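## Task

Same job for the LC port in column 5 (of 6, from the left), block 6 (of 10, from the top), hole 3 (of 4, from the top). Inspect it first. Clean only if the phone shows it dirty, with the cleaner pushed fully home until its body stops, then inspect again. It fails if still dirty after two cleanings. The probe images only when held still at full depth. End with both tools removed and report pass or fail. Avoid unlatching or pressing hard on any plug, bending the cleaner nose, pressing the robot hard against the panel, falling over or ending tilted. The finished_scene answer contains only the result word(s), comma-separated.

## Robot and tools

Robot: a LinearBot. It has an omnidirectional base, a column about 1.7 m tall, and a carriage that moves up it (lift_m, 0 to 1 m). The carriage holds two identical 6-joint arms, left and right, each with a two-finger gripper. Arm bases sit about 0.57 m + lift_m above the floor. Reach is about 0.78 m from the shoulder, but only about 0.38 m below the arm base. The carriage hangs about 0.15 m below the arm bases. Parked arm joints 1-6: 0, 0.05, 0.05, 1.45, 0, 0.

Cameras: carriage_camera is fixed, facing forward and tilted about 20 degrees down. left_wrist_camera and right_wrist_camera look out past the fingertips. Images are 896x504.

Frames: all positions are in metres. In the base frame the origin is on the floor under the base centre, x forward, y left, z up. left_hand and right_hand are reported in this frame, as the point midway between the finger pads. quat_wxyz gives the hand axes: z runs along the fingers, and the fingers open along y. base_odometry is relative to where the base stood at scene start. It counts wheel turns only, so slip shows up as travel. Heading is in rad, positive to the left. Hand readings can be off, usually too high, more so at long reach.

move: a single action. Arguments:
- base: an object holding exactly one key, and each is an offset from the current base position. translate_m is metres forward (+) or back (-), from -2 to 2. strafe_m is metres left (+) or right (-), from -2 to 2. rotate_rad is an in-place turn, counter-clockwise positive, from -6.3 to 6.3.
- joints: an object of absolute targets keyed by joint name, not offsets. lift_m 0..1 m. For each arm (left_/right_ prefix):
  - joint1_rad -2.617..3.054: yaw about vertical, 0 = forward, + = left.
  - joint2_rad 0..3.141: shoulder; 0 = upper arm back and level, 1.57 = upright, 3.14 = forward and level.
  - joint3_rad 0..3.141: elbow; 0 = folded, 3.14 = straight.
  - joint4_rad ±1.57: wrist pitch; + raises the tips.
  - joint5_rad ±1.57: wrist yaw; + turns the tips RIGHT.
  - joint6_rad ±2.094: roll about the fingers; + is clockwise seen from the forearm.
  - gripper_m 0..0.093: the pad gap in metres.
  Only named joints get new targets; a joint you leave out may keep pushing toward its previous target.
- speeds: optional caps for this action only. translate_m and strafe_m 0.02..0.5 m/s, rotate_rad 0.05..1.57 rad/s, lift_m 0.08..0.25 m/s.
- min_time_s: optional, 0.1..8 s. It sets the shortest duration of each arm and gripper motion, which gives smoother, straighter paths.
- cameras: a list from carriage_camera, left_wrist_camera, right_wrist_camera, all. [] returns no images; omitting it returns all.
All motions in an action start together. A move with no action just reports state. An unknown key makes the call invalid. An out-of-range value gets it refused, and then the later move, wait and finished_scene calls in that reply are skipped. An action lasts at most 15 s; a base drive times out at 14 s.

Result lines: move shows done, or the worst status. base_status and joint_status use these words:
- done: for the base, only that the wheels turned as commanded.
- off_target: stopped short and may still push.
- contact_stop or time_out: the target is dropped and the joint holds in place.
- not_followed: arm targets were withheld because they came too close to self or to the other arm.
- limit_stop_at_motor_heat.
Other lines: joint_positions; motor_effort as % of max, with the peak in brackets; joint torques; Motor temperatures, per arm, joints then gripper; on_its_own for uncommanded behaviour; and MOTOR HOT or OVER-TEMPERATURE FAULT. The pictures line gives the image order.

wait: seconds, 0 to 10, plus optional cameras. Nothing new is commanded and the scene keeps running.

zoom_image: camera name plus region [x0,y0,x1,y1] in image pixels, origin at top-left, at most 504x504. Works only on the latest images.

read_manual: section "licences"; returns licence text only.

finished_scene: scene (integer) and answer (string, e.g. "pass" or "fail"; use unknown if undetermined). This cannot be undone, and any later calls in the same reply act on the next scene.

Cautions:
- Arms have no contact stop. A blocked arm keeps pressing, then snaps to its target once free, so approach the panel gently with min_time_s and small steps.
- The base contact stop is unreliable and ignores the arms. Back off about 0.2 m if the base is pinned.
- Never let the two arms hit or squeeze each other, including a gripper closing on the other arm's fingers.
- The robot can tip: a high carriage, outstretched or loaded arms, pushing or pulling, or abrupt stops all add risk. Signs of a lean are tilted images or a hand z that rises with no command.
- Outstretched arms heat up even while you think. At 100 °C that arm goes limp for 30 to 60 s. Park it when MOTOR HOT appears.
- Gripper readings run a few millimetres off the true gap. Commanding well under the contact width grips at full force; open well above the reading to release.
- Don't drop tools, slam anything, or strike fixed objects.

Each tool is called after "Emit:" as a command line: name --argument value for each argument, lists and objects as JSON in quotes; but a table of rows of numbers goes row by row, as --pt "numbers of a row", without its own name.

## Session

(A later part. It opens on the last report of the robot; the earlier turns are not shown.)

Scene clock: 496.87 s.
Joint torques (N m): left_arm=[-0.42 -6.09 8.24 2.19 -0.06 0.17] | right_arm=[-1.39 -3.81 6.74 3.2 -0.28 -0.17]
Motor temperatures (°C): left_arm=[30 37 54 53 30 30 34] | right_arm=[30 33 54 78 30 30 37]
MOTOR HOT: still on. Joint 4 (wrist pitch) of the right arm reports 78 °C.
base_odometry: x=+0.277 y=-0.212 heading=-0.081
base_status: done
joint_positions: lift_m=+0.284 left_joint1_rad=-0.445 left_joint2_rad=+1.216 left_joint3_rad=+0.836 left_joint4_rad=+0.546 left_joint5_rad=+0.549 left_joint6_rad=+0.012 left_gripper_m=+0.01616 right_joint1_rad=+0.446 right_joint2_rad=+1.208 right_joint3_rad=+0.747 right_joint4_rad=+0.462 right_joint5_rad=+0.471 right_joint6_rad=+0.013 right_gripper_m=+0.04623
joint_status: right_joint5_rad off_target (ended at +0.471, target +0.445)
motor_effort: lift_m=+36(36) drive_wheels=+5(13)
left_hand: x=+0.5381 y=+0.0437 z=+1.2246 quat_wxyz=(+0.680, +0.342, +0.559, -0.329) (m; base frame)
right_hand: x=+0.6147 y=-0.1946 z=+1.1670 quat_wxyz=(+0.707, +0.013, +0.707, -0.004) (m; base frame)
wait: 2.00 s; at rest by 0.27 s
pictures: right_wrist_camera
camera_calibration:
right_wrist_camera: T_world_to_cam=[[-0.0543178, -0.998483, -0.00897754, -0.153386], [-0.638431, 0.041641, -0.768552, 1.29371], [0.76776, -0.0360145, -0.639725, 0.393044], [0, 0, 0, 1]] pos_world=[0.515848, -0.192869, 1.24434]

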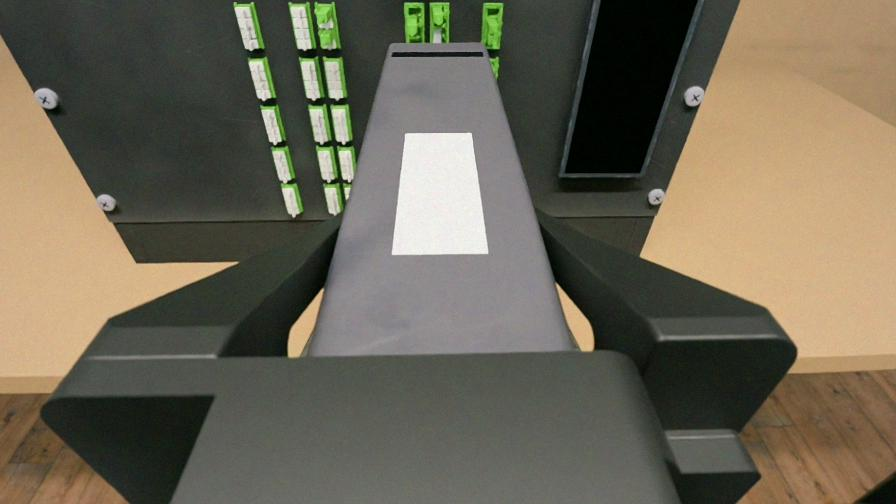

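Emit:
move --base '{"translate_m":-0.005}' --speeds '{"translate_m":0.02}' --joints '{"right_joint5_rad":0.4657}' --cameras '[]'

Emit:
move --joints '{"right_joint1_rad":0.436,"right_joint2_rad":1.212,"right_joint4_rad":0.545,"lift_m":0.281}' --cameras '[]'

Emit:
wait --seconds 0.5 --cameras '["right_wrist_camera"]'

Emit:
zoom_image --camera "right_wrist_camera" --region '[420, 0, 460, 48]'

Scene clock: 510.07 s.
Joint torques (N m): left_arm=[-0.49 -6.06 8.24 2.18 -0.07 0.16] | right_arm=[-0.49 -5.01 6.79 3.05 0.09 -0.17]
Motor temperatures (°C): left_arm=[30 37 54 53 30 30 34] | right_arm=[30 33 54 80 30 30 37]
move: done
MOTOR HOT: still on. Joint 4 (wrist pitch) of the right arm reports 80 °C.
base_odometry: x=+0.273 y=-0.211 heading=-0.081
base_status: done
joint_positions: lift_m=+0.284 left_joint1_rad=-0.445 left_joint2_rad=+1.216 left_joint3_rad=+0.836 left_joint4_rad=+0.546 left_joint5_rad=+0.549 left_joint6_rad=+0.012 left_gripper_m=+0.01616 right_joint1_rad=+0.437 right_joint2_rad=+1.220 right_joint3_rad=+0.747 right_joint4_rad=+0.479 right_joint5_rad=+0.457 right_joint6_rad=+0.013 right_gripper_m=+0.04623
joint_status: all done
motor_effort: lift_m=+35(37) drive_wheels=-1(5)
left_hand: x=+0.5381 y=+0.0437 z=+1.2246 quat_wxyz=(+0.680, +0.342, +0.559, -0.329) (m; base frame)
right_hand: x=+0.6178 y=-0.1949 z=+1.1662 quat_wxyz=(+0.709, +0.012, +0.705, -0.002) (m; base frame)
pictures: none
No camera images: "cameras" was empty.

Scene clock: 510.50 s.
Joint torques (N m): left_arm=[-0.4 -6.09 8.32 2.18 -0.06 0.17] | right_arm=[-0.02 -5.7 6.91 3.08 0.08 -0.18]
Motor temperatures (°C): left_arm=[30 37 54 53 30 30 34] | right_arm=[30 33 54 80 30 30 37]
move: off_target
MOTOR HOT: still on. Joint 4 (wrist pitch) of the right arm reports 80 °C.
base_odometry: x=+0.273 y=-0.211 heading=-0.081
base_status: not commanded
joint_positions: lift_m=+0.281 left_joint1_rad=-0.445 left_joint2_rad=+1.216 left_joint3_rad=+0.836 left_joint4_rad=+0.544 left_joint5_rad=+0.549 left_joint6_rad=+0.012 left_gripper_m=+0.01616 right_joint1_rad=+0.437 right_joint2_rad=+1.220 right_joint3_rad=+0.747 right_joint4_rad=+0.486 right_joint5_rad=+0.458 right_joint6_rad=+0.013 right_gripper_m=+0.04623
joint_status: right_joint4_rad off_target (ended at +0.486, target +0.545); the others done
motor_effort: lift_m=+35(36) drive_wheels=-1(1)
left_hand: x=+0.5381 y=+0.0436 z=+1.2219 quat_wxyz=(+0.680, +0.342, +0.559, -0.329) (m; base frame)
right_hand: x=+0.6178 y=-0.1951 z=+1.1653 quat_wxyz=(+0.711, +0.014, +0.703, -0.001) (m; base frame)
pictures: none
No camera images: "cameras" was empty.

Scene clock: 511.00 s.
Joint torques (N m): left_arm=[-0.4 -6.06 8.21 2.2 -0.06 0.17] | right_arm=[-0.2 -5.7 6.75 3.07 0.06 -0.19]
Motor temperatures (°C): left_arm=[30 37 54 53 30 30 34] | right_arm=[30 33 54 80 30 30 37]
MOTOR HOT: still on. Joint 4 (wrist pitch) of the right arm reports 80 °C.
base_odometry: x=+0.273 y=-0.211 heading=-0.081
base_status: not commanded
joint_positions: lift_m=+0.281 left_joint1_rad=-0.445 left_joint2_rad=+1.216 left_joint3_rad=+0.836 left_joint4_rad=+0.544 left_joint5_rad=+0.549 left_joint6_rad=+0.012 left_gripper_m=+0.01616 right_joint1_rad=+0.437 right_joint2_rad=+1.220 right_joint3_rad=+0.747 right_joint4_rad=+0.486 right_joint5_rad=+0.458 right_joint6_rad=+0.013 right_gripper_m=+0.04623
joint_status: right_joint4_rad off_target (ended at +0.486, target +0.545); the others done
motor_effort: lift_m=+35(36) drive_wheels=-1(1)
left_hand: x=+0.5381 y=+0.0436 z=+1.2219 quat_wxyz=(+0.680, +0.342, +0.559, -0.329) (m; base frame)
right_hand: x=+0.6178 y=-0.1951 z=+1.1653 quat_wxyz=(+0.711, +0.014, +0.703, -0.001) (m; base frame)
wait: 0.50 s; at rest by 0.27 s
pictures: right_wrist_camera
camera_calibration:
right_wrist_camera: T_world_to_cam=[[-0.0508124, -0.998607, -0.0142507, -0.149882], [-0.630587, 0.0431449, -0.774919, 1.29721], [0.774454, -0.0303892, -0.6319, 0.377364], [0, 0, 0, 1]] pos_world=[0.518135, -0.194173, 1.24155]

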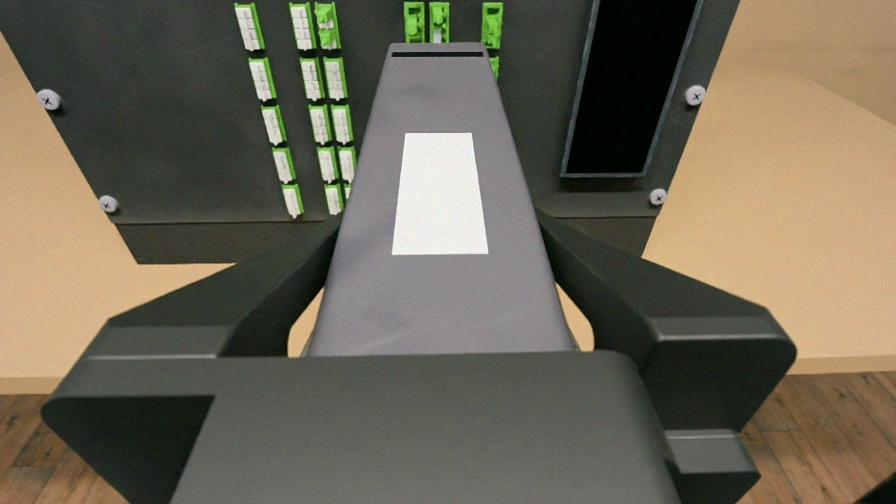

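Scaled by 10.500 from the camera's 896x504 image, which has a finer 1280x720 frame.

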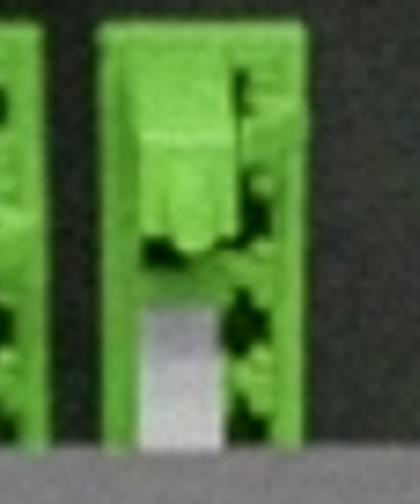

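Emit:
move --base '{"translate_m":0.002}' --speeds '{"translate_m":0.02}' --cameras '[]'

Emit:
move --base '{"translate_m":0.003}' --speeds '{"translate_m":0.02}' --joints '{"right_joint1_rad":0.430,"right_joint2_rad":1.220}' --cameras '[]'

Emit:
wait --seconds 2 --cameras '["right_wrist_camera"]'

Emit:
zoom_image --camera "right_wrist_camera" --region '[420, 0, 460, 48]'

Scene clock: 515.23 s.
Joint torques (N m): left_arm=[-0.4 -6.05 8.24 2.19 -0.05 0.16] | right_arm=[-0.62 -5.63 6.72 3.12 -0.07 -0.18]
Motor temperatures (°C): left_arm=[30 37 54 53 30 30 34] | right_arm=[30 33 54 81 30 30 37]
move: done
MOTOR HOT: still on. Joint 4 (wrist pitch) of the right arm reports 81 °C.
base_odometry: x=+0.274 y=-0.212 heading=-0.081
base_status: done
joint_positions: lift_m=+0.281 left_joint1_rad=-0.445 left_joint2_rad=+1.216 left_joint3_rad=+0.836 left_joint4_rad=+0.545 left_joint5_rad=+0.549 left_joint6_rad=+0.012 left_gripper_m=+0.01616 right_joint1_rad=+0.442 right_joint2_rad=+1.218 right_joint3_rad=+0.747 right_joint4_rad=+0.483 right_joint5_rad=+0.468 right_joint6_rad=+0.013 right_gripper_m=+0.04623
joint_status: not commanded
motor_effort: lift_m=+36(36) drive_wheels=+2(11)
left_hand: x=+0.5381 y=+0.0437 z=+1.2221 quat_wxyz=(+0.680, +0.342, +0.559, -0.329) (m; base frame)
right_hand: x=+0.6168 y=-0.1949 z=+1.1654 quat_wxyz=(+0.711, +0.015, +0.703, -0.003) (m; base frame)
pictures: none
No camera images: "cameras" was empty.

Scene clock: 515.77 s.
Joint torques (N m): left_arm=[-0.42 -6.09 8.17 2.17 -0.06 0.17] | right_arm=[-1.68 -3.63 6.78 3.29 -0.11 -0.19]
Motor temperatures (°C): left_arm=[30 37 54 53 30 30 34] | right_arm=[30 33 54 81 30 30 37]
move: done
MOTOR HOT: still on. Joint 4 (wrist pitch) of the right arm reports 81 °C.
base_odometry: x=+0.277 y=-0.212 heading=-0.081
base_status: done
joint_positions: lift_m=+0.281 left_joint1_rad=-0.445 left_joint2_rad=+1.216 left_joint3_rad=+0.836 left_joint4_rad=+0.545 left_joint5_rad=+0.549 left_joint6_rad=+0.012 left_gripper_m=+0.01616 right_joint1_rad=+0.447 right_joint2_rad=+1.207 right_joint3_rad=+0.747 right_joint4_rad=+0.469 right_joint5_rad=+0.473 right_joint6_rad=+0.013 right_gripper_m=+0.04623
joint_status: all done
motor_effort: lift_m=+35(36) drive_wheels=+3(12)
left_hand: x=+0.5381 y=+0.0437 z=+1.2221 quat_wxyz=(+0.680, +0.342, +0.559, -0.329) (m; base frame)
right_hand: x=+0.6145 y=-0.1948 z=+1.1662 quat_wxyz=(+0.710, +0.015, +0.704, -0.003) (m; base frame)
pictures: none
No camera images: "cameras" was empty.

Scene clock: 517.77 s.
Joint torques (N m): left_arm=[-0.42 -6.08 8.25 2.19 -0.07 0.17] | right_arm=[-1.62 -3.71 6.78 3.31 -0.13 -0.2]
Motor temperatures (°C): left_arm=[30 37 54 53 30 30 34] | right_arm=[30 33 54 80 30 30 37]
MOTOR HOT: still on. Joint 4 (wrist pitch) of the right arm reports 80 °C.
base_odometry: x=+0.277 y=-0.212 heading=-0.081
base_status: done
joint_positions: lift_m=+0.281 left_joint1_rad=-0.445 left_joint2_rad=+1.216 left_joint3_rad=+0.836 left_joint4_rad=+0.545 left_joint5_rad=+0.549 left_joint6_rad=+0.012 left_gripper_m=+0.01616 right_joint1_rad=+0.447 right_joint2_rad=+1.207 right_joint3_rad=+0.747 right_joint4_rad=+0.469 right_joint5_rad=+0.473 right_joint6_rad=+0.013 right_gripper_m=+0.04623
joint_status: all done
motor_effort: lift_m=+34(36) drive_wheels=+4(12)
left_hand: x=+0.5381 y=+0.0437 z=+1.2221 quat_wxyz=(+0.680, +0.342, +0.559, -0.329) (m; base frame)
right_hand: x=+0.6145 y=-0.1948 z=+1.1662 quat_wxyz=(+0.710, +0.015, +0.704, -0.003) (m; base frame)
wait: 2.00 s; at rest by 0.27 s
pictures: right_wrist_camera
camera_calibration:
right_wrist_camera: T_world_to_cam=[[-0.0561811, -0.998344, -0.0123989, -0.148503], [-0.633334, 0.0452352, -0.772556, 1.29516], [0.771837, -0.0355504, -0.634826, 0.38452], [0, 0, 0, 1]] pos_world=[0.515141, -0.193174, 1.24285]

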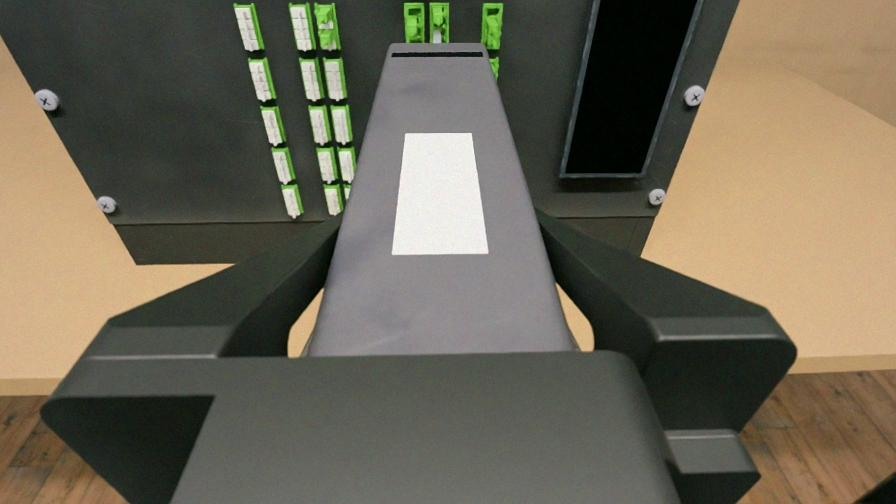

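Scaled by 10.500 from the camera's 896x504 image, which has a finer 1280x720 frame.

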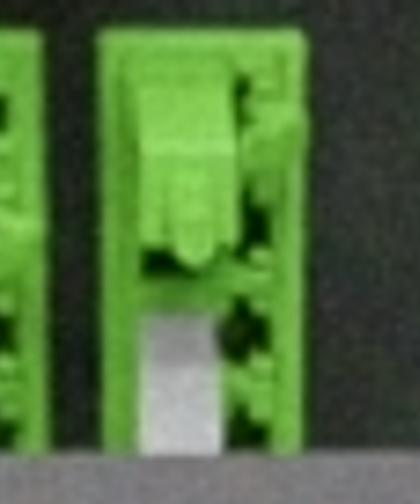

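Emit:
move --base '{"strafe_m":-0.002}' --speeds '{"strafe_m":0.02}' --cameras '[]'

Emit:
move --base '{"translate_m":0.001}' --speeds '{"translate_m":0.02}' --cameras '[]'

Emit:
wait --seconds 1.5 --cameras '["right_wrist_camera"]'

Emit:
zoom_image --camera "right_wrist_camera" --region '[420, 0, 460, 48]'

Scene clock: 528.03 s.
Joint torques (N m): left_arm=[-0.36 -6.12 8.24 2.2 -0.07 0.18] | right_arm=[-1.31 -3.79 6.72 3.26 -0.05 -0.19]
Motor temperatures (°C): left_arm=[30 37 54 53 30 30 34] | right_arm=[30 33 54 79 30 30 37]
move: done
MOTOR HOT: still on. Joint 4 (wrist pitch) of the right arm reports 79 °C.
base_odometry: x=+0.277 y=-0.214 heading=-0.081
base_status: done
joint_positions: lift_m=+0.281 left_joint1_rad=-0.445 left_joint2_rad=+1.216 left_joint3_rad=+0.836 left_joint4_rad=+0.545 left_joint5_rad=+0.549 left_joint6_rad=+0.013 left_gripper_m=+0.01616 right_joint1_rad=+0.444 right_joint2_rad=+1.209 right_joint3_rad=+0.747 right_joint4_rad=+0.471 right_joint5_rad=+0.466 right_joint6_rad=+0.013 right_gripper_m=+0.04623
joint_status: not commanded
motor_effort: lift_m=+36(36) drive_wheels=+4(10)
left_hand: x=+0.5380 y=+0.0435 z=+1.2221 quat_wxyz=(+0.680, +0.343, +0.559, -0.329) (m; base frame)
right_hand: x=+0.6151 y=-0.1947 z=+1.1662 quat_wxyz=(+0.710, +0.014, +0.704, -0.002) (m; base frame)
pictures: none
No camera images: "cameras" was empty.

Scene clock: 528.50 s.
Joint torques (N m): left_arm=[-0.4 -6.13 8.24 2.18 -0.08 0.18] | right_arm=[-1.2 -3.92 6.71 3.29 -0.07 -0.17]
Motor temperatures (°C): left_arm=[30 37 54 53 30 30 34] | right_arm=[30 33 54 79 30 30 37]
move: done
MOTOR HOT: still on. Joint 4 (wrist pitch) of the right arm reports 79 °C.
base_odometry: x=+0.278 y=-0.214 heading=-0.081
base_status: done
joint_positions: lift_m=+0.281 left_joint1_rad=-0.445 left_joint2_rad=+1.216 left_joint3_rad=+0.836 left_joint4_rad=+0.546 left_joint5_rad=+0.550 left_joint6_rad=+0.013 left_gripper_m=+0.01616 right_joint1_rad=+0.444 right_joint2_rad=+1.209 right_joint3_rad=+0.747 right_joint4_rad=+0.471 right_joint5_rad=+0.466 right_joint6_rad=+0.013 right_gripper_m=+0.04623
joint_status: not commanded
motor_effort: lift_m=+35(36) drive_wheels=+4(6)
left_hand: x=+0.5379 y=+0.0435 z=+1.2222 quat_wxyz=(+0.680, +0.343, +0.558, -0.329) (m; base frame)
right_hand: x=+0.6151 y=-0.1949 z=+1.1662 quat_wxyz=(+0.710, +0.014, +0.704, -0.002) (m; base frame)
pictures: none
No camera images: "cameras" was empty.

Scene clock: 530.00 s.
Joint torques (N m): left_arm=[-0.36 -6.08 8.21 2.18 -0.07 0.17] | right_arm=[-1.14 -3.74 6.75 3.28 -0.02 -0.19]
Motor temperatures (°C): left_arm=[30 37 54 53 30 30 34] | right_arm=[30 33 54 79 30 30 37]
MOTOR HOT: still on. Joint 4 (wrist pitch) of the right arm reports 79 °C.
base_odometry: x=+0.278 y=-0.214 heading=-0.081
base_status: done
joint_positions: lift_m=+0.281 left_joint1_rad=-0.445 left_joint2_rad=+1.216 left_joint3_rad=+0.836 left_joint4_rad=+0.546 left_joint5_rad=+0.550 left_joint6_rad=+0.013 left_gripper_m=+0.01616 right_joint1_rad=+0.444 right_joint2_rad=+1.209 right_joint3_rad=+0.747 right_joint4_rad=+0.471 right_joint5_rad=+0.466 right_joint6_rad=+0.013 right_gripper_m=+0.04623
joint_status: not commanded
motor_effort: lift_m=+36(36) drive_wheels=+4(6)
left_hand: x=+0.5379 y=+0.0435 z=+1.2222 quat_wxyz=(+0.680, +0.343, +0.558, -0.329) (m; base frame)
right_hand: x=+0.6151 y=-0.1949 z=+1.1662 quat_wxyz=(+0.710, +0.014, +0.704, -0.002) (m; base frame)
wait: 1.50 s; at rest by 0.27 s
pictures: right_wrist_camera
camera_calibration:
right_wrist_camera: T_world_to_cam=[[-0.052741, -0.998529, -0.0125855, -0.150447], [-0.633201, 0.043185, -0.772782, 1.2953], [0.772188, -0.0327881, -0.634547, 0.383987], [0, 0, 0, 1]] pos_world=[0.515739, -0.193573, 1.24275]

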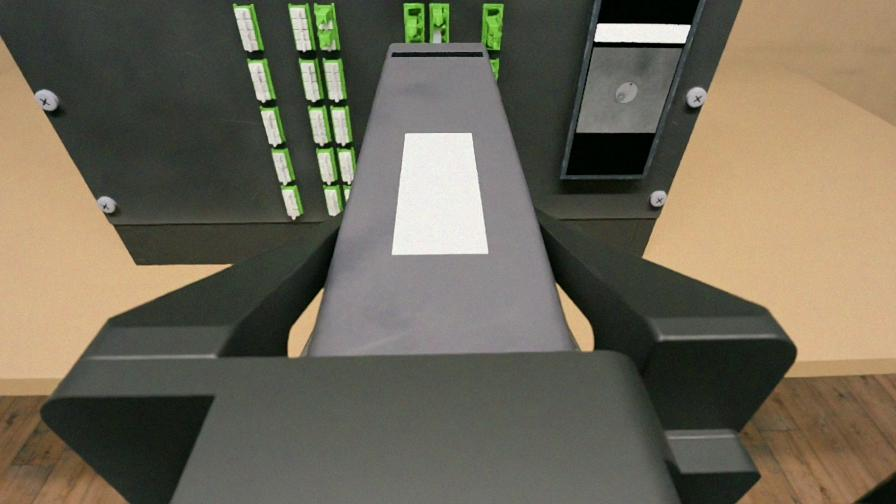

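Scaled by 10.500 from the camera's 896x504 image, which has a finer 1280x720 frame.

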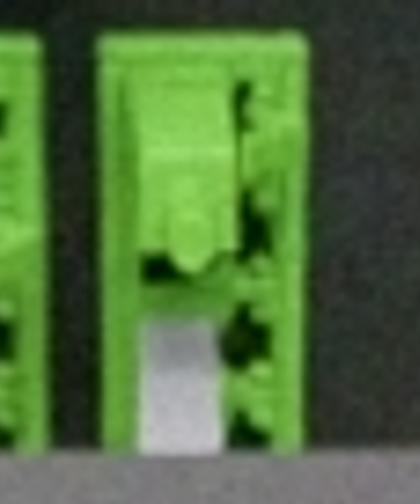

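Picture appeared. Zoom.

Emit:
zoom_image --camera "right_wrist_camera" --region '[565, 10, 705, 150]'

Emit:
zoom_image --camera "right_wrist_camera" --region '[600, 70, 650, 115]'

Scaled by 3.600 from the camera's 896x504 image, which has a finer 1280x720 frame.

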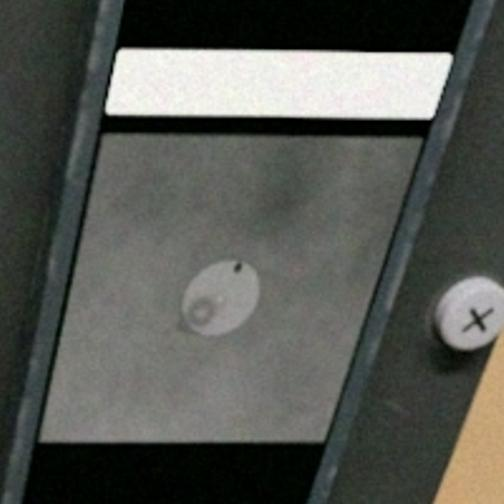

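Scaled by 10.080 from the camera's 896x504 image, which has a finer 1280x720 frame.

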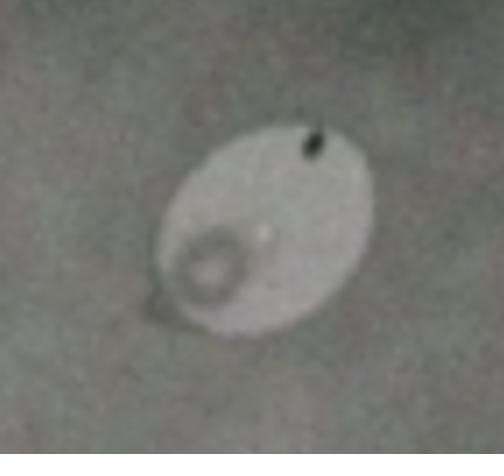

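Emit:
move --base '{"translate_m":-0.03}' --speeds '{"translate_m":0.03}' --cameras '[]'

Emit:
move --base '{"translate_m":-0.08}' --speeds '{"translate_m":0.1}' --cameras '[]'

Emit:
move --joints '{"right_joint1_rad":0,"right_joint2_rad":0.05,"right_joint3_rad":0.05,"right_joint4_rad":1.45,"right_joint5_rad":0,"right_joint6_rad":0}' --min_time_s 3 --cameras '["right_wrist_camera"]'

Scene clock: 542.13 s.
Joint torques (N m): left_arm=[-0.35 -6.16 8.24 2.17 -0.07 0.17] | right_arm=[-0.51 -5.08 6.74 3.11 0.05 -0.17]
Motor temperatures (°C): left_arm=[30 37 54 53 30 30 34] | right_arm=[30 33 54 78 30 30 37]
move: done
MOTOR HOT: still on. Joint 4 (wrist pitch) of the right arm reports 78 °C.
base_odometry: x=+0.248 y=-0.211 heading=-0.081
base_status: done
joint_positions: lift_m=+0.281 left_joint1_rad=-0.445 left_joint2_rad=+1.216 left_joint3_rad=+0.836 left_joint4_rad=+0.546 left_joint5_rad=+0.550 left_joint6_rad=+0.013 left_gripper_m=+0.01616 right_joint1_rad=+0.436 right_joint2_rad=+1.220 right_joint3_rad=+0.747 right_joint4_rad=+0.485 right_joint5_rad=+0.457 right_joint6_rad=+0.012 right_gripper_m=+0.04623
joint_status: not commanded
motor_effort: lift_m=+36(37) drive_wheels=+2(10)
left_hand: x=+0.5379 y=+0.0435 z=+1.2221 quat_wxyz=(+0.680, +0.343, +0.558, -0.329) (m; base frame)
right_hand: x=+0.6179 y=-0.1953 z=+1.1650 quat_wxyz=(+0.711, +0.013, +0.703, -0.001) (m; base frame)
pictures: none
No camera images: "cameras" was empty.

Scene clock: 543.63 s.
Joint torques (N m): left_arm=[-0.4 -6.06 8.23 2.19 -0.07 0.17] | right_arm=[-0.46 -4.97 6.75 3.09 0.06 -0.18]
Motor temperatures (°C): left_arm=[30 37 54 53 30 30 34] | right_arm=[30 33 54 78 30 30 37]
move: done
MOTOR HOT: still on. Joint 4 (wrist pitch) of the right arm reports 78 °C.
base_odometry: x=+0.169 y=-0.205 heading=-0.081
base_status: done
joint_positions: lift_m=+0.281 left_joint1_rad=-0.445 left_joint2_rad=+1.216 left_joint3_rad=+0.836 left_joint4_rad=+0.546 left_joint5_rad=+0.550 left_joint6_rad=+0.013 left_gripper_m=+0.01616 right_joint1_rad=+0.435 right_joint2_rad=+1.220 right_joint3_rad=+0.747 right_joint4_rad=+0.486 right_joint5_rad=+0.458 right_joint6_rad=+0.012 right_gripper_m=+0.04623
joint_status: not commanded
motor_effort: lift_m=+35(37) drive_wheels=-1(10)
left_hand: x=+0.5379 y=+0.0435 z=+1.2221 quat_wxyz=(+0.680, +0.343, +0.558, -0.329) (m; base frame)
right_hand: x=+0.6180 y=-0.1957 z=+1.1651 quat_wxyz=(+0.711, +0.014, +0.703, -0.002) (m; base frame)
pictures: none
No camera images: "cameras" was empty.

Scene clock: 546.93 s.
Joint torques (N m): left_arm=[-0.36 -6.08 8.24 2.18 -0.06 0.16] | right_arm=[-0.64 2.89 4.07 0.12 -0.16 -0.19]
Motor temperatures (°C): left_arm=[30 37 54 53 30 30 34] | right_arm=[30 33 54 77 30 30 37]
move: done
MOTOR HOT: still on. Joint 4 (wrist pitch) of the right arm reports 77 °C.
base_odometry: x=+0.169 y=-0.205 heading=-0.081
base_status: not commanded
joint_positions: lift_m=+0.281 left_joint1_rad=-0.445 left_joint2_rad=+1.216 left_joint3_rad=+0.836 left_joint4_rad=+0.546 left_joint5_rad=+0.550 left_joint6_rad=+0.013 left_gripper_m=+0.01616 right_joint1_rad=+0.006 right_joint2_rad=+0.064 right_joint3_rad=+0.054 right_joint4_rad=+1.433 right_joint5_rad=+0.011 right_joint6_rad=+0.009 right_gripper_m=+0.04623
joint_status: all done
motor_effort: lift_m=+35(36) drive_wheels=+0(1)
left_hand: x=+0.5379 y=+0.0435 z=+1.2221 quat_wxyz=(+0.680, +0.343, +0.558, -0.329) (m; base frame)
right_hand: x=+0.2570 y=-0.2984 z=+1.2926 quat_wxyz=(+0.997, +0.006, +0.074, +0.007) (m; base frame)
pictures: right_wrist_camera
camera_calibration:
right_wrist_camera: T_world_to_cam=[[0.00499013, -0.999124, -0.0415598, -0.248703], [0.665696, 0.034332, -0.745433, 0.798859], [0.746206, -0.0239464, 0.665284, -0.933508], [0, 0, 0, 1]] pos_world=[0.166033, -0.298266, 1.20621]

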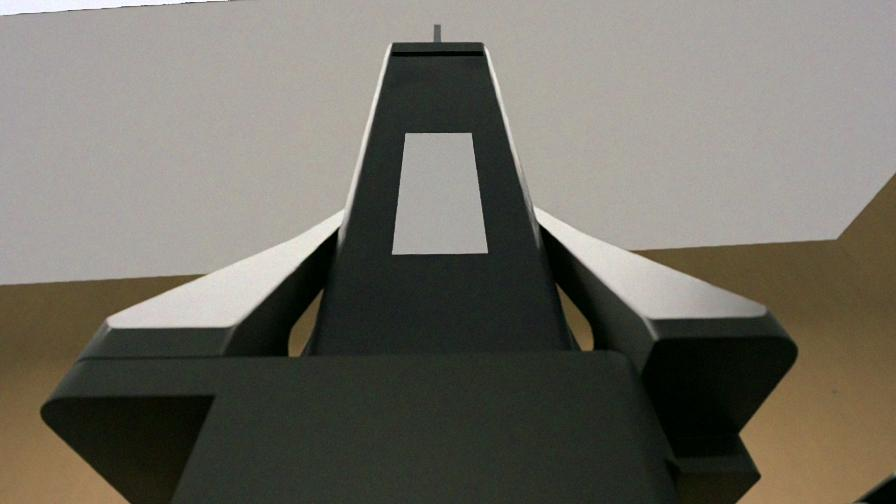

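Emit:
move --base '{"strafe_m":-0.39}' --speeds '{"strafe_m":0.15}' --joints '{"left_joint1_rad":-0.4455,"left_joint2_rad":1.207,"left_joint3_rad":0.72,"left_joint4_rad":0.44,"left_joint5_rad":-0.4185,"left_joint6_rad":-0.019,"lift_m":0.296}' --min_time_s 3 --cameras '["left_wrist_camera","carriage_camera"]'

Scene clock: 555.67 s.
Joint torques (N m): left_arm=[-0.39 -6.01 7.72 2.21 -0.11 -0.09] | right_arm=[-0.5 3.12 4.41 0.08 -0.11 -0.16]
Motor temperatures (°C): left_arm=[30 37 54 53 30 30 34] | right_arm=[30 33 54 72 30 30 37]
move: done
MOTOR HOT: cleared for the motors of the right arm.
base_odometry: x=+0.137 y=-0.594 heading=-0.081
base_status: done
joint_positions: lift_m=+0.296 left_joint1_rad=-0.446 left_joint2_rad=+1.214 left_joint3_rad=+0.732 left_joint4_rad=+0.452 left_joint5_rad=-0.410 left_joint6_rad=-0.005 left_gripper_m=+0.01616 right_joint1_rad=+0.005 right_joint2_rad=+0.061 right_joint3_rad=+0.049 right_joint4_rad=+1.437 right_joint5_rad=+0.006 right_joint6_rad=+0.009 right_gripper_m=+0.04623
joint_status: all done
motor_effort: lift_m=+40(48) drive_wheels=-1(15)
left_hand: x=+0.6149 y=+0.1842 z=+1.1675 quat_wxyz=(+0.697, +0.015, +0.717, -0.010) (m; base frame)
right_hand: x=+0.2565 y=-0.2975 z=+1.3061 quat_wxyz=(+0.997, +0.003, +0.072, +0.007) (m; base frame)
pictures: carriage_camera, left_wrist_camera
camera_calibration:
carriage_camera: T_world_to_cam=[[0.0462105, -0.998783, 0.0172131, -0.0304622], [-0.373918, -0.0332736, -0.926865, 1.24359], [0.92631, 0.0363946, -0.375001, 0.373854], [0, 0, 0, 1]] pos_world=[0.120105, -0.0026525, 1.29336]
left_wrist_camera: T_world_to_cam=[[-0.0330437, -0.999359, 0.0138083, 0.181208], [-0.595195, 0.00857749, -0.803535, 1.3073], [0.802901, -0.0347704, -0.595097, 0.336109], [0, 0, 0, 1]] pos_world=[0.514223, 0.181565, 1.24798]

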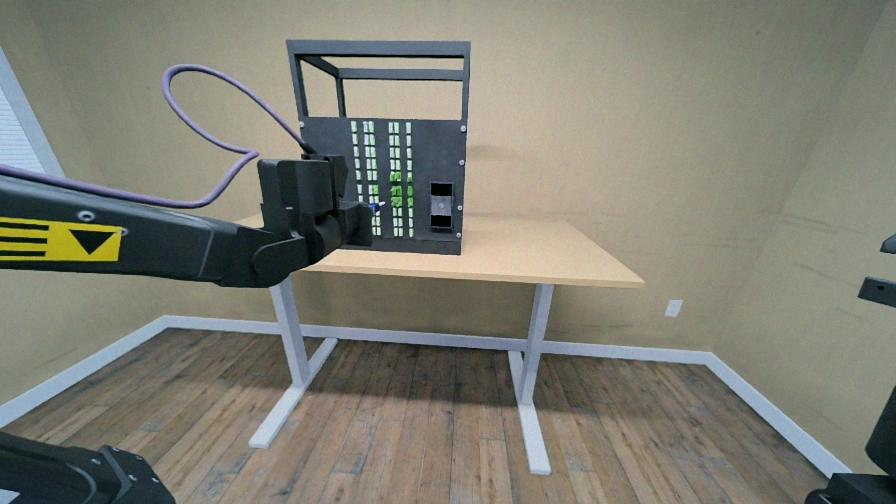

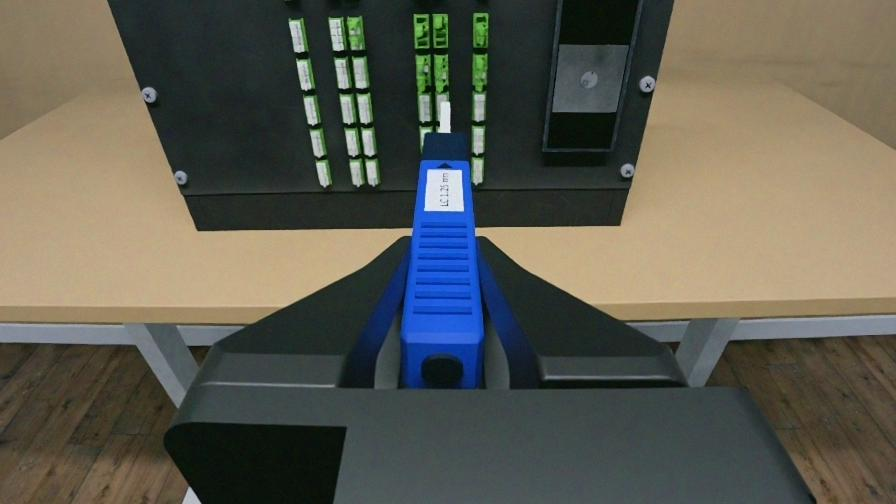

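Emit:
move --joints '{"left_joint4_rad":0.418,"left_joint5_rad":-0.429}' --base '{"translate_m":0.12}' --speeds '{"translate_m":0.1}' --cameras '[]'

Emit:
wait --seconds 0.5 --cameras '["left_wrist_camera"]'

Emit:
zoom_image --camera "left_wrist_camera" --region '[425, 80, 475, 140]'

Scene clock: 577.47 s.
Joint torques (N m): left_arm=[-0.36 -6.02 7.66 2.22 -0.11 -0.1] | right_arm=[-0.5 3.1 4.37 0.08 -0.13 -0.15]
Motor temperatures (°C): left_arm=[30 38 52 53 30 30 34] | right_arm=[30 32 53 65 30 30 37]
move: done
base_odometry: x=+0.257 y=-0.604 heading=-0.081
base_status: done
joint_positions: lift_m=+0.296 left_joint1_rad=-0.446 left_joint2_rad=+1.214 left_joint3_rad=+0.732 left_joint4_rad=+0.427 left_joint5_rad=-0.422 left_joint6_rad=-0.005 left_gripper_m=+0.01616 right_joint1_rad=+0.005 right_joint2_rad=+0.061 right_joint3_rad=+0.049 right_joint4_rad=+1.438 right_joint5_rad=+0.006 right_joint6_rad=+0.009 right_gripper_m=+0.04623
joint_status: all done
motor_effort: lift_m=+40(41) drive_wheels=-3(12)
left_hand: x=+0.6148 y=+0.1864 z=+1.1618 quat_wxyz=(+0.689, +0.015, +0.724, -0.002) (m; base frame)
right_hand: x=+0.2562 y=-0.2975 z=+1.3062 quat_wxyz=(+0.997, +0.003, +0.072, +0.007) (m; base frame)
pictures: none
No camera images: "cameras" was empty.

Scene clock: 577.97 s.
Joint torques (N m): left_arm=[-0.42 -5.98 7.72 2.21 -0.11 -0.1] | right_arm=[-0.5 3.07 4.37 0.08 -0.11 -0.16]
Motor temperatures (°C): left_arm=[30 38 52 53 30 30 34] | right_arm=[30 32 53 65 30 30 37]
base_odometry: x=+0.257 y=-0.604 heading=-0.081
base_status: done
joint_positions: lift_m=+0.296 left_joint1_rad=-0.446 left_joint2_rad=+1.214 left_joint3_rad=+0.732 left_joint4_rad=+0.427 left_joint5_rad=-0.422 left_joint6_rad=-0.005 left_gripper_m=+0.01616 right_joint1_rad=+0.005 right_joint2_rad=+0.061 right_joint3_rad=+0.049 right_joint4_rad=+1.438 right_joint5_rad=+0.006 right_joint6_rad=+0.009 right_gripper_m=+0.04623
joint_status: all done
motor_effort: lift_m=+39(41) drive_wheels=-2(12)
left_hand: x=+0.6148 y=+0.1864 z=+1.1618 quat_wxyz=(+0.689, +0.015, +0.724, -0.002) (m; base frame)
right_hand: x=+0.2562 y=-0.2975 z=+1.3062 quat_wxyz=(+0.997, +0.003, +0.072, +0.007) (m; base frame)
wait: 0.50 s; at rest by 0.27 s
pictures: left_wrist_camera
camera_calibration:
left_wrist_camera: T_world_to_cam=[[-0.0209709, -0.999775, 0.00326887, 0.188324], [-0.612952, 0.0102739, -0.790053, 1.2975], [0.789841, -0.0185718, -0.61303, 0.35873], [0, 0, 0, 1]] pos_world=[0.515913, 0.181614, 1.24439]

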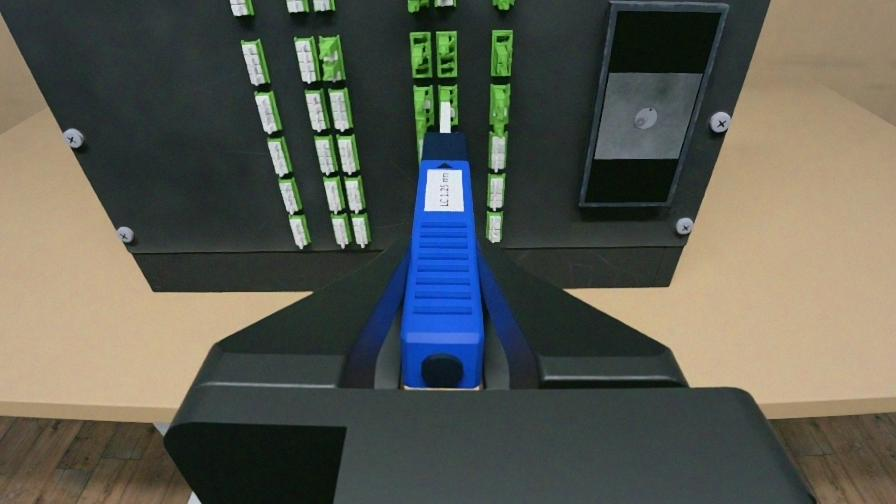

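Scaled by 8.400 from the camera's 896x504 image, which has a finer 1280x720 frame.

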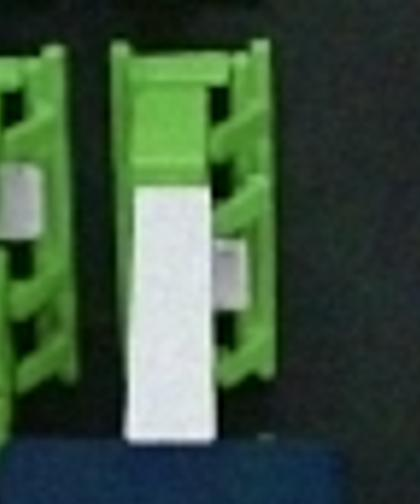

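Emit:
zoom_image --camera "left_wrist_camera" --region '[590, 70, 710, 165]'

Emit:
move --base '{"translate_m":0.055}' --speeds '{"translate_m":0.08}' --cameras '[]'

Emit:
wait --seconds 0.5 --cameras '["left_wrist_camera"]'

Emit:
zoom_image --camera "left_wrist_camera" --region '[425, 80, 475, 140]'

Scaled by 4.200 from the camera's 896x504 image, which has a finer 1280x720 frame.

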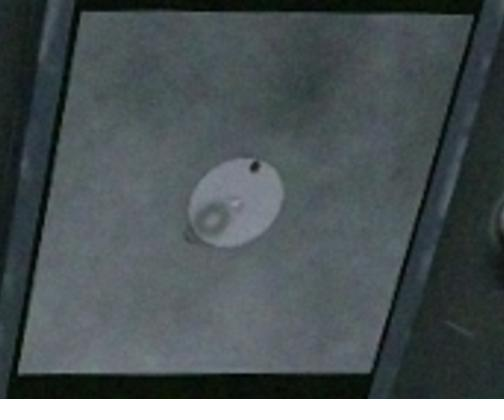

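Scene clock: 585.53 s.
Joint torques (N m): left_arm=[-0.39 -5.98 7.69 2.23 -0.1 -0.1] | right_arm=[-0.54 3.06 4.53 0.14 -0.12 -0.18]
Motor temperatures (°C): left_arm=[30 38 51 53 30 30 34] | right_arm=[30 32 52 64 30 30 37]
move: done
base_odometry: x=+0.311 y=-0.608 heading=-0.081
base_status: done
joint_positions: lift_m=+0.296 left_joint1_rad=-0.446 left_joint2_rad=+1.214 left_joint3_rad=+0.732 left_joint4_rad=+0.426 left_joint5_rad=-0.423 left_joint6_rad=-0.005 left_gripper_m=+0.01616 right_joint1_rad=+0.005 right_joint2_rad=+0.061 right_joint3_rad=+0.049 right_joint4_rad=+1.438 right_joint5_rad=+0.006 right_joint6_rad=+0.009 right_gripper_m=+0.04623
joint_status: not commanded
motor_effort: lift_m=+39(40) drive_wheels=-2(14)
left_hand: x=+0.6147 y=+0.1865 z=+1.1615 quat_wxyz=(+0.689, +0.014, +0.725, -0.001) (m; base frame)
right_hand: x=+0.2562 y=-0.2975 z=+1.3062 quat_wxyz=(+0.997, +0.003, +0.072, +0.007) (m; base frame)
pictures: none
No camera images: "cameras" was empty.

Scene clock: 586.03 s.
Joint torques (N m): left_arm=[-0.38 -5.98 7.72 2.24 -0.1 -0.1] | right_arm=[-0.47 3.14 4.45 0.09 -0.1 -0.16]
Motor temperatures (°C): left_arm=[30 38 51 53 30 30 34] | right_arm=[30 32 52 64 30 30 37]
base_odometry: x=+0.311 y=-0.608 heading=-0.081
base_status: done
joint_positions: lift_m=+0.296 left_joint1_rad=-0.446 left_joint2_rad=+1.214 left_joint3_rad=+0.732 left_joint4_rad=+0.426 left_joint5_rad=-0.423 left_joint6_rad=-0.005 left_gripper_m=+0.01616 right_joint1_rad=+0.005 right_joint2_rad=+0.061 right_joint3_rad=+0.049 right_joint4_rad=+1.439 right_joint5_rad=+0.006 right_joint6_rad=+0.009 right_gripper_m=+0.04623
joint_status: not commanded
motor_effort: lift_m=+40(40) drive_wheels=-2(14)
left_hand: x=+0.6147 y=+0.1865 z=+1.1615 quat_wxyz=(+0.689, +0.014, +0.725, -0.001) (m; base frame)
right_hand: x=+0.2561 y=-0.2975 z=+1.3062 quat_wxyz=(+0.997, +0.003, +0.072, +0.007) (m; base frame)
wait: 0.50 s; at rest by 0.27 s
pictures: left_wrist_camera
camera_calibration:
left_wrist_camera: T_world_to_cam=[[-0.0202321, -0.999791, 0.00309844, 0.188258], [-0.613802, 0.0099747, -0.789397, 1.29708], [0.789201, -0.017873, -0.613875, 0.359783], [0, 0, 0, 1]] pos_world=[0.516019, 0.181711, 1.24419]

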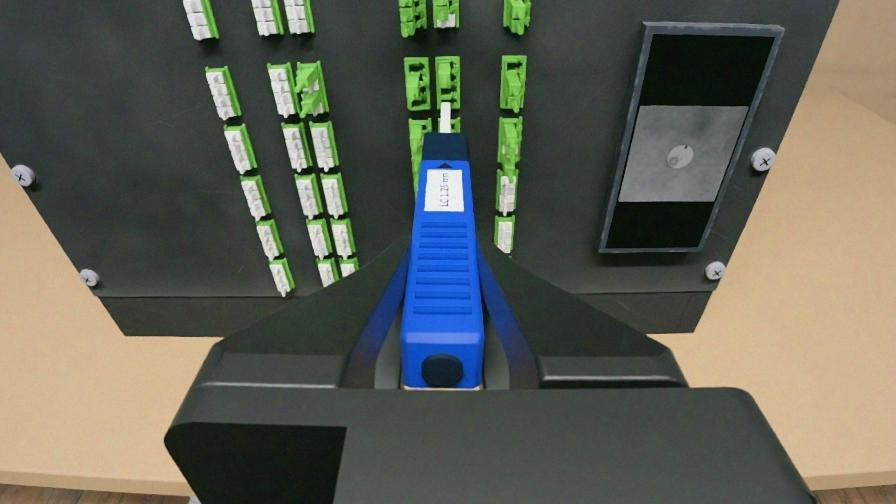

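Scaled by 8.400 from the camera's 896x504 image, which has a finer 1280x720 frame.

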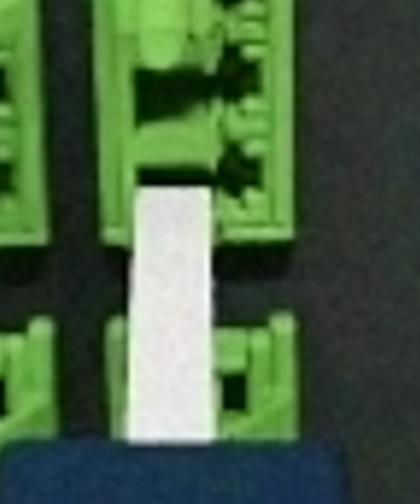

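Emit:
move --base '{"translate_m":0.013}' --speeds '{"translate_m":0.04}' --cameras '[]'

Emit:
wait --seconds 0.5 --cameras '["left_wrist_camera"]'

Emit:
zoom_image --camera "left_wrist_camera" --region '[425, 80, 475, 140]'

Scene clock: 604.30 s.
Joint torques (N m): left_arm=[-0.03 -4.46 8.29 2.32 -0.06 -0.1] | right_arm=[-0.54 3.07 4.38 0.07 -0.11 -0.14]
Motor temperatures (°C): left_arm=[30 38 51 53 30 30 34] | right_arm=[30 32 52 60 30 30 37]
move: done
base_odometry: x=+0.324 y=-0.610 heading=-0.082
base_status: done
joint_positions: lift_m=+0.296 left_joint1_rad=-0.450 left_joint2_rad=+1.200 left_joint3_rad=+0.726 left_joint4_rad=+0.419 left_joint5_rad=-0.427 left_joint6_rad=-0.005 left_gripper_m=+0.01616 right_joint1_rad=+0.005 right_joint2_rad=+0.061 right_joint3_rad=+0.049 right_joint4_rad=+1.438 right_joint5_rad=+0.006 right_joint6_rad=+0.009 right_gripper_m=+0.04623
joint_status: not commanded
motor_effort: lift_m=+40(40) drive_wheels=+4(16)
left_hand: x=+0.6117 y=+0.1869 z=+1.1621 quat_wxyz=(+0.689, +0.015, +0.725, -0.001) (m; base frame)
right_hand: x=+0.2562 y=-0.2975 z=+1.3062 quat_wxyz=(+0.997, +0.003, +0.072, +0.007) (m; base frame)
pictures: none
No camera images: "cameras" was empty.

Scene clock: 604.80 s.
Joint torques (N m): left_arm=[-0.02 -4.49 8.35 2.32 -0.06 -0.1] | right_arm=[-0.46 3.08 4.36 0.09 -0.12 -0.18]
Motor temperatures (°C): left_arm=[30 38 51 53 30 30 34] | right_arm=[30 32 52 60 30 30 37]
base_odometry: x=+0.324 y=-0.610 heading=-0.082
base_status: done
joint_positions: lift_m=+0.296 left_joint1_rad=-0.450 left_joint2_rad=+1.200 left_joint3_rad=+0.726 left_joint4_rad=+0.419 left_joint5_rad=-0.427 left_joint6_rad=-0.005 left_gripper_m=+0.01616 right_joint1_rad=+0.005 right_joint2_rad=+0.061 right_joint3_rad=+0.049 right_joint4_rad=+1.439 right_joint5_rad=+0.006 right_joint6_rad=+0.009 right_gripper_m=+0.04623
joint_status: not commanded
motor_effort: lift_m=+39(40) drive_wheels=+4(16)
left_hand: x=+0.6117 y=+0.1869 z=+1.1621 quat_wxyz=(+0.689, +0.015, +0.725, -0.001) (m; base frame)
right_hand: x=+0.2561 y=-0.2975 z=+1.3062 quat_wxyz=(+0.997, +0.003, +0.072, +0.007) (m; base frame)
wait: 0.50 s; at rest by 0.27 s
pictures: left_wrist_camera
camera_calibration:
left_wrist_camera: T_world_to_cam=[[-0.020213, -0.999791, 0.00295716, 0.188659], [-0.613752, 0.0100734, -0.789434, 1.29565], [0.78924, -0.0177718, -0.613828, 0.362506], [0, 0, 0, 1]] pos_world=[0.512919, 0.182011, 1.24479]

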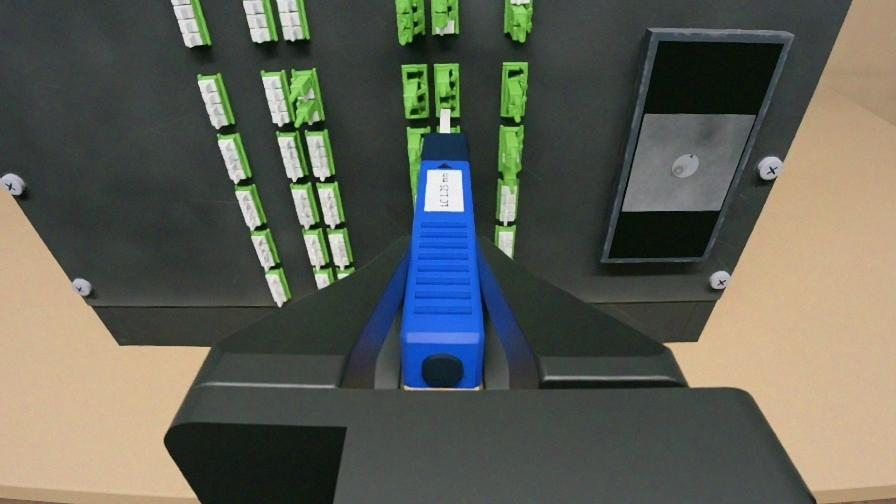

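Scaled by 8.400 from the camera's 896x504 image, which has a finer 1280x720 frame.

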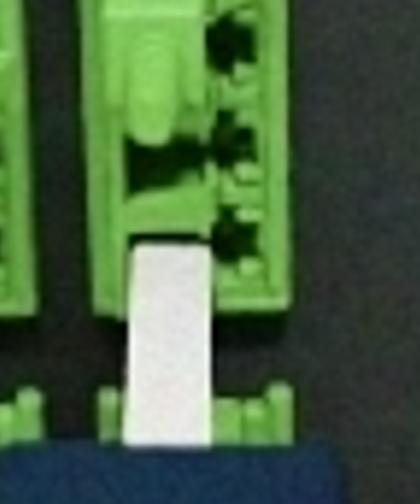

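Emit:
move --base '{"translate_m":-0.016}' --speeds '{"translate_m":0.03}' --cameras '[]'

Emit:
wait --seconds 0.5 --cameras '["left_wrist_camera"]'

Emit:
zoom_image --camera "left_wrist_camera" --region '[425, 80, 475, 140]'

Scene clock: 608.60 s.
Joint torques (N m): left_arm=[-0.05 -4.44 8.32 2.32 -0.06 -0.1] | right_arm=[-0.54 3.14 4.4 0.07 -0.1 -0.15]
Motor temperatures (°C): left_arm=[30 38 51 52 30 30 34] | right_arm=[30 32 52 60 30 30 37]
move: done
base_odometry: x=+0.308 y=-0.608 heading=-0.082
base_status: done
joint_positions: lift_m=+0.296 left_joint1_rad=-0.450 left_joint2_rad=+1.200 left_joint3_rad=+0.726 left_joint4_rad=+0.418 left_joint5_rad=-0.427 left_joint6_rad=-0.005 left_gripper_m=+0.01616 right_joint1_rad=+0.005 right_joint2_rad=+0.061 right_joint3_rad=+0.049 right_joint4_rad=+1.438 right_joint5_rad=+0.006 right_joint6_rad=+0.009 right_gripper_m=+0.04623
joint_status: not commanded
motor_effort: lift_m=+39(41) drive_wheels=+1(16)
left_hand: x=+0.6117 y=+0.1869 z=+1.1620 quat_wxyz=(+0.689, +0.015, +0.725, -0.001) (m; base frame)
right_hand: x=+0.2562 y=-0.2975 z=+1.3062 quat_wxyz=(+0.997, +0.003, +0.072, +0.007) (m; base frame)
pictures: none
No camera images: "cameras" was empty.

Scene clock: 609.10 s.
Joint torques (N m): left_arm=[-0.03 -4.46 8.34 2.33 -0.06 -0.09] | right_arm=[-0.53 3.12 4.48 0.07 -0.11 -0.17]
Motor temperatures (°C): left_arm=[30 38 51 52 30 30 34] | right_arm=[30 32 52 60 30 30 37]
base_odometry: x=+0.308 y=-0.608 heading=-0.082
base_status: done
joint_positions: lift_m=+0.296 left_joint1_rad=-0.450 left_joint2_rad=+1.200 left_joint3_rad=+0.726 left_joint4_rad=+0.418 left_joint5_rad=-0.427 left_joint6_rad=-0.005 left_gripper_m=+0.01616 right_joint1_rad=+0.005 right_joint2_rad=+0.061 right_joint3_rad=+0.049 right_joint4_rad=+1.439 right_joint5_rad=+0.006 right_joint6_rad=+0.009 right_gripper_m=+0.04623
joint_status: not commanded
motor_effort: lift_m=+40(41) drive_wheels=+1(16)
left_hand: x=+0.6117 y=+0.1869 z=+1.1620 quat_wxyz=(+0.689, +0.015, +0.725, -0.001) (m; base frame)
right_hand: x=+0.2561 y=-0.2975 z=+1.3062 quat_wxyz=(+0.997, +0.003, +0.072, +0.007) (m; base frame)
wait: 0.50 s; at rest by 0.27 s
pictures: left_wrist_camera
camera_calibration:
left_wrist_camera: T_world_to_cam=[[-0.0202569, -0.999791, 0.00274323, 0.188948], [-0.613971, 0.0102742, -0.789262, 1.29551], [0.789069, -0.0176723, -0.614051, 0.362853], [0, 0, 0, 1]] pos_world=[0.512919, 0.182011, 1.24479]

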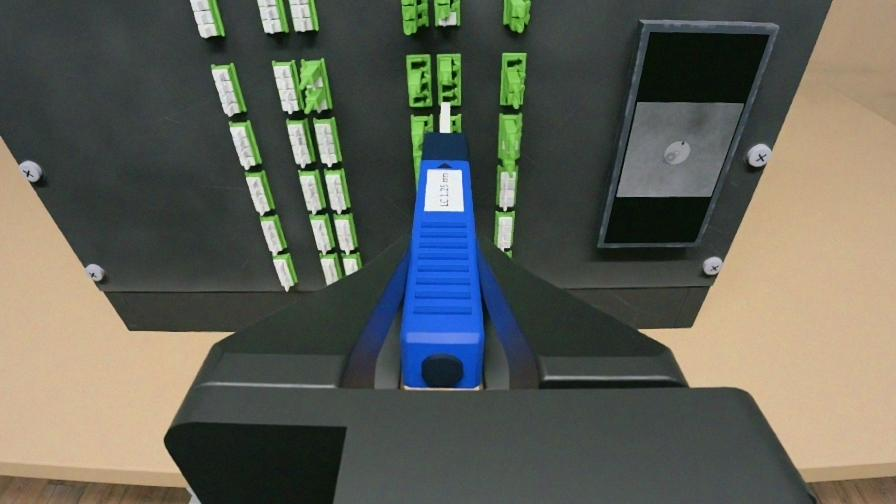

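Scaled by 8.400 from the camera's 896x504 image, which has a finer 1280x720 frame.

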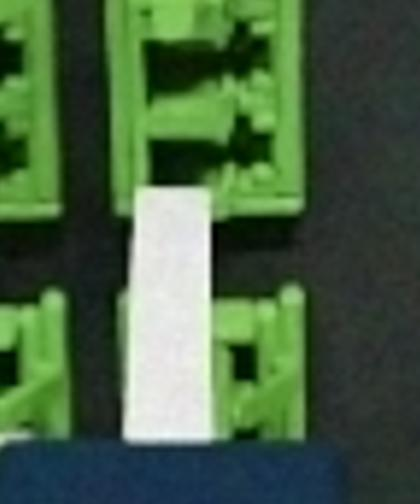

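Emit:
move --joints '{"left_joint2_rad":1.213,"left_joint3_rad":0.724,"lift_m":0.3026}' --base '{"translate_m":0.005}' --speeds '{"translate_m":0.03}' --cameras '[]'

Emit:
wait --seconds 0.5 --cameras '["left_wrist_camera"]'

Emit:
zoom_image --camera "left_wrist_camera" --region '[425, 80, 475, 140]'

Scene clock: 616.77 s.
Joint torques (N m): left_arm=[-0.06 -4.21 8.75 2.27 -0.06 -0.1] | right_arm=[-0.58 3.12 4.42 0.07 -0.12 -0.17]
Motor temperatures (°C): left_arm=[30 37 51 52 30 30 34] | right_arm=[30 32 51 58 30 30 37]
move: done
base_odometry: x=+0.313 y=-0.609 heading=-0.082
base_status: done
joint_positions: lift_m=+0.303 left_joint1_rad=-0.449 left_joint2_rad=+1.204 left_joint3_rad=+0.726 left_joint4_rad=+0.420 left_joint5_rad=-0.427 left_joint6_rad=-0.005 left_gripper_m=+0.01616 right_joint1_rad=+0.005 right_joint2_rad=+0.061 right_joint3_rad=+0.049 right_joint4_rad=+1.438 right_joint5_rad=+0.006 right_joint6_rad=+0.009 right_gripper_m=+0.04623
joint_status: all done
motor_effort: lift_m=+40(47) drive_wheels=+2(12)
left_hand: x=+0.6123 y=+0.1869 z=+1.1679 quat_wxyz=(+0.688, +0.015, +0.725, -0.001) (m; base frame)
right_hand: x=+0.2563 y=-0.2975 z=+1.3127 quat_wxyz=(+0.997, +0.003, +0.072, +0.007) (m; base frame)
pictures: none
No camera images: "cameras" was empty.

Scene clock: 617.27 s.
Joint torques (N m): left_arm=[-0.08 -4.25 8.69 2.3 -0.06 -0.1] | right_arm=[-0.53 3.1 4.45 0.1 -0.11 -0.19]
Motor temperatures (°C): left_arm=[30 37 51 52 30 30 34] | right_arm=[30 32 51 58 30 30 37]
base_odometry: x=+0.313 y=-0.609 heading=-0.082
base_status: done
joint_positions: lift_m=+0.303 left_joint1_rad=-0.449 left_joint2_rad=+1.204 left_joint3_rad=+0.726 left_joint4_rad=+0.420 left_joint5_rad=-0.427 left_joint6_rad=-0.005 left_gripper_m=+0.01616 right_joint1_rad=+0.005 right_joint2_rad=+0.061 right_joint3_rad=+0.049 right_joint4_rad=+1.438 right_joint5_rad=+0.006 right_joint6_rad=+0.009 right_gripper_m=+0.04623
joint_status: all done
motor_effort: lift_m=+39(47) drive_wheels=+2(12)
left_hand: x=+0.6123 y=+0.1869 z=+1.1679 quat_wxyz=(+0.688, +0.015, +0.725, -0.001) (m; base frame)
right_hand: x=+0.2563 y=-0.2975 z=+1.3127 quat_wxyz=(+0.997, +0.003, +0.072, +0.007) (m; base frame)
wait: 0.50 s; at rest by 0.27 s
pictures: left_wrist_camera
camera_calibration:
left_wrist_camera: T_world_to_cam=[[-0.0194812, -0.999808, 0.00229103, 0.189013], [-0.614831, 0.0101729, -0.788593, 1.30023], [0.788418, -0.0167714, -0.614911, 0.367164], [0, 0, 0, 1]] pos_world=[0.513624, 0.181908, 1.25069]

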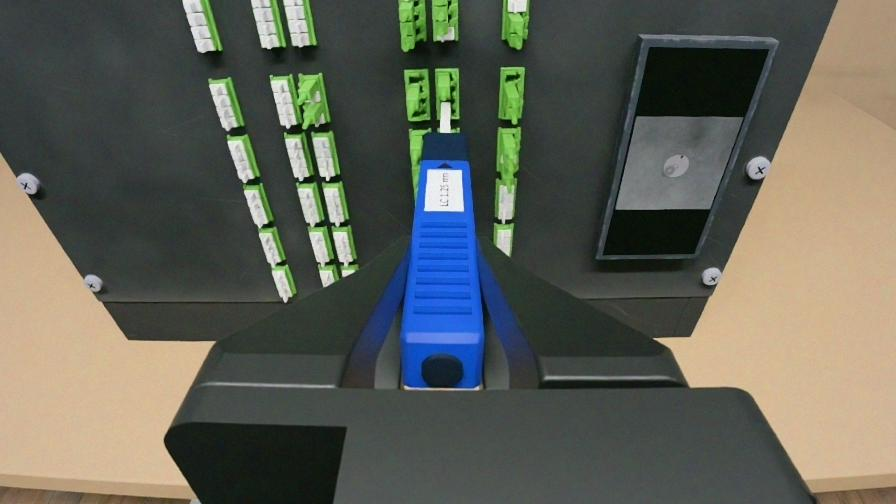

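Scaled by 8.400 from the camera's 896x504 image, which has a finer 1280x720 frame.

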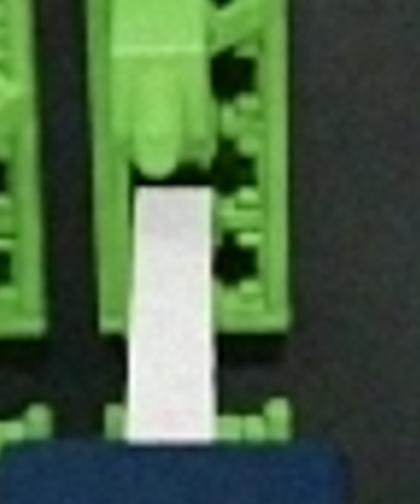

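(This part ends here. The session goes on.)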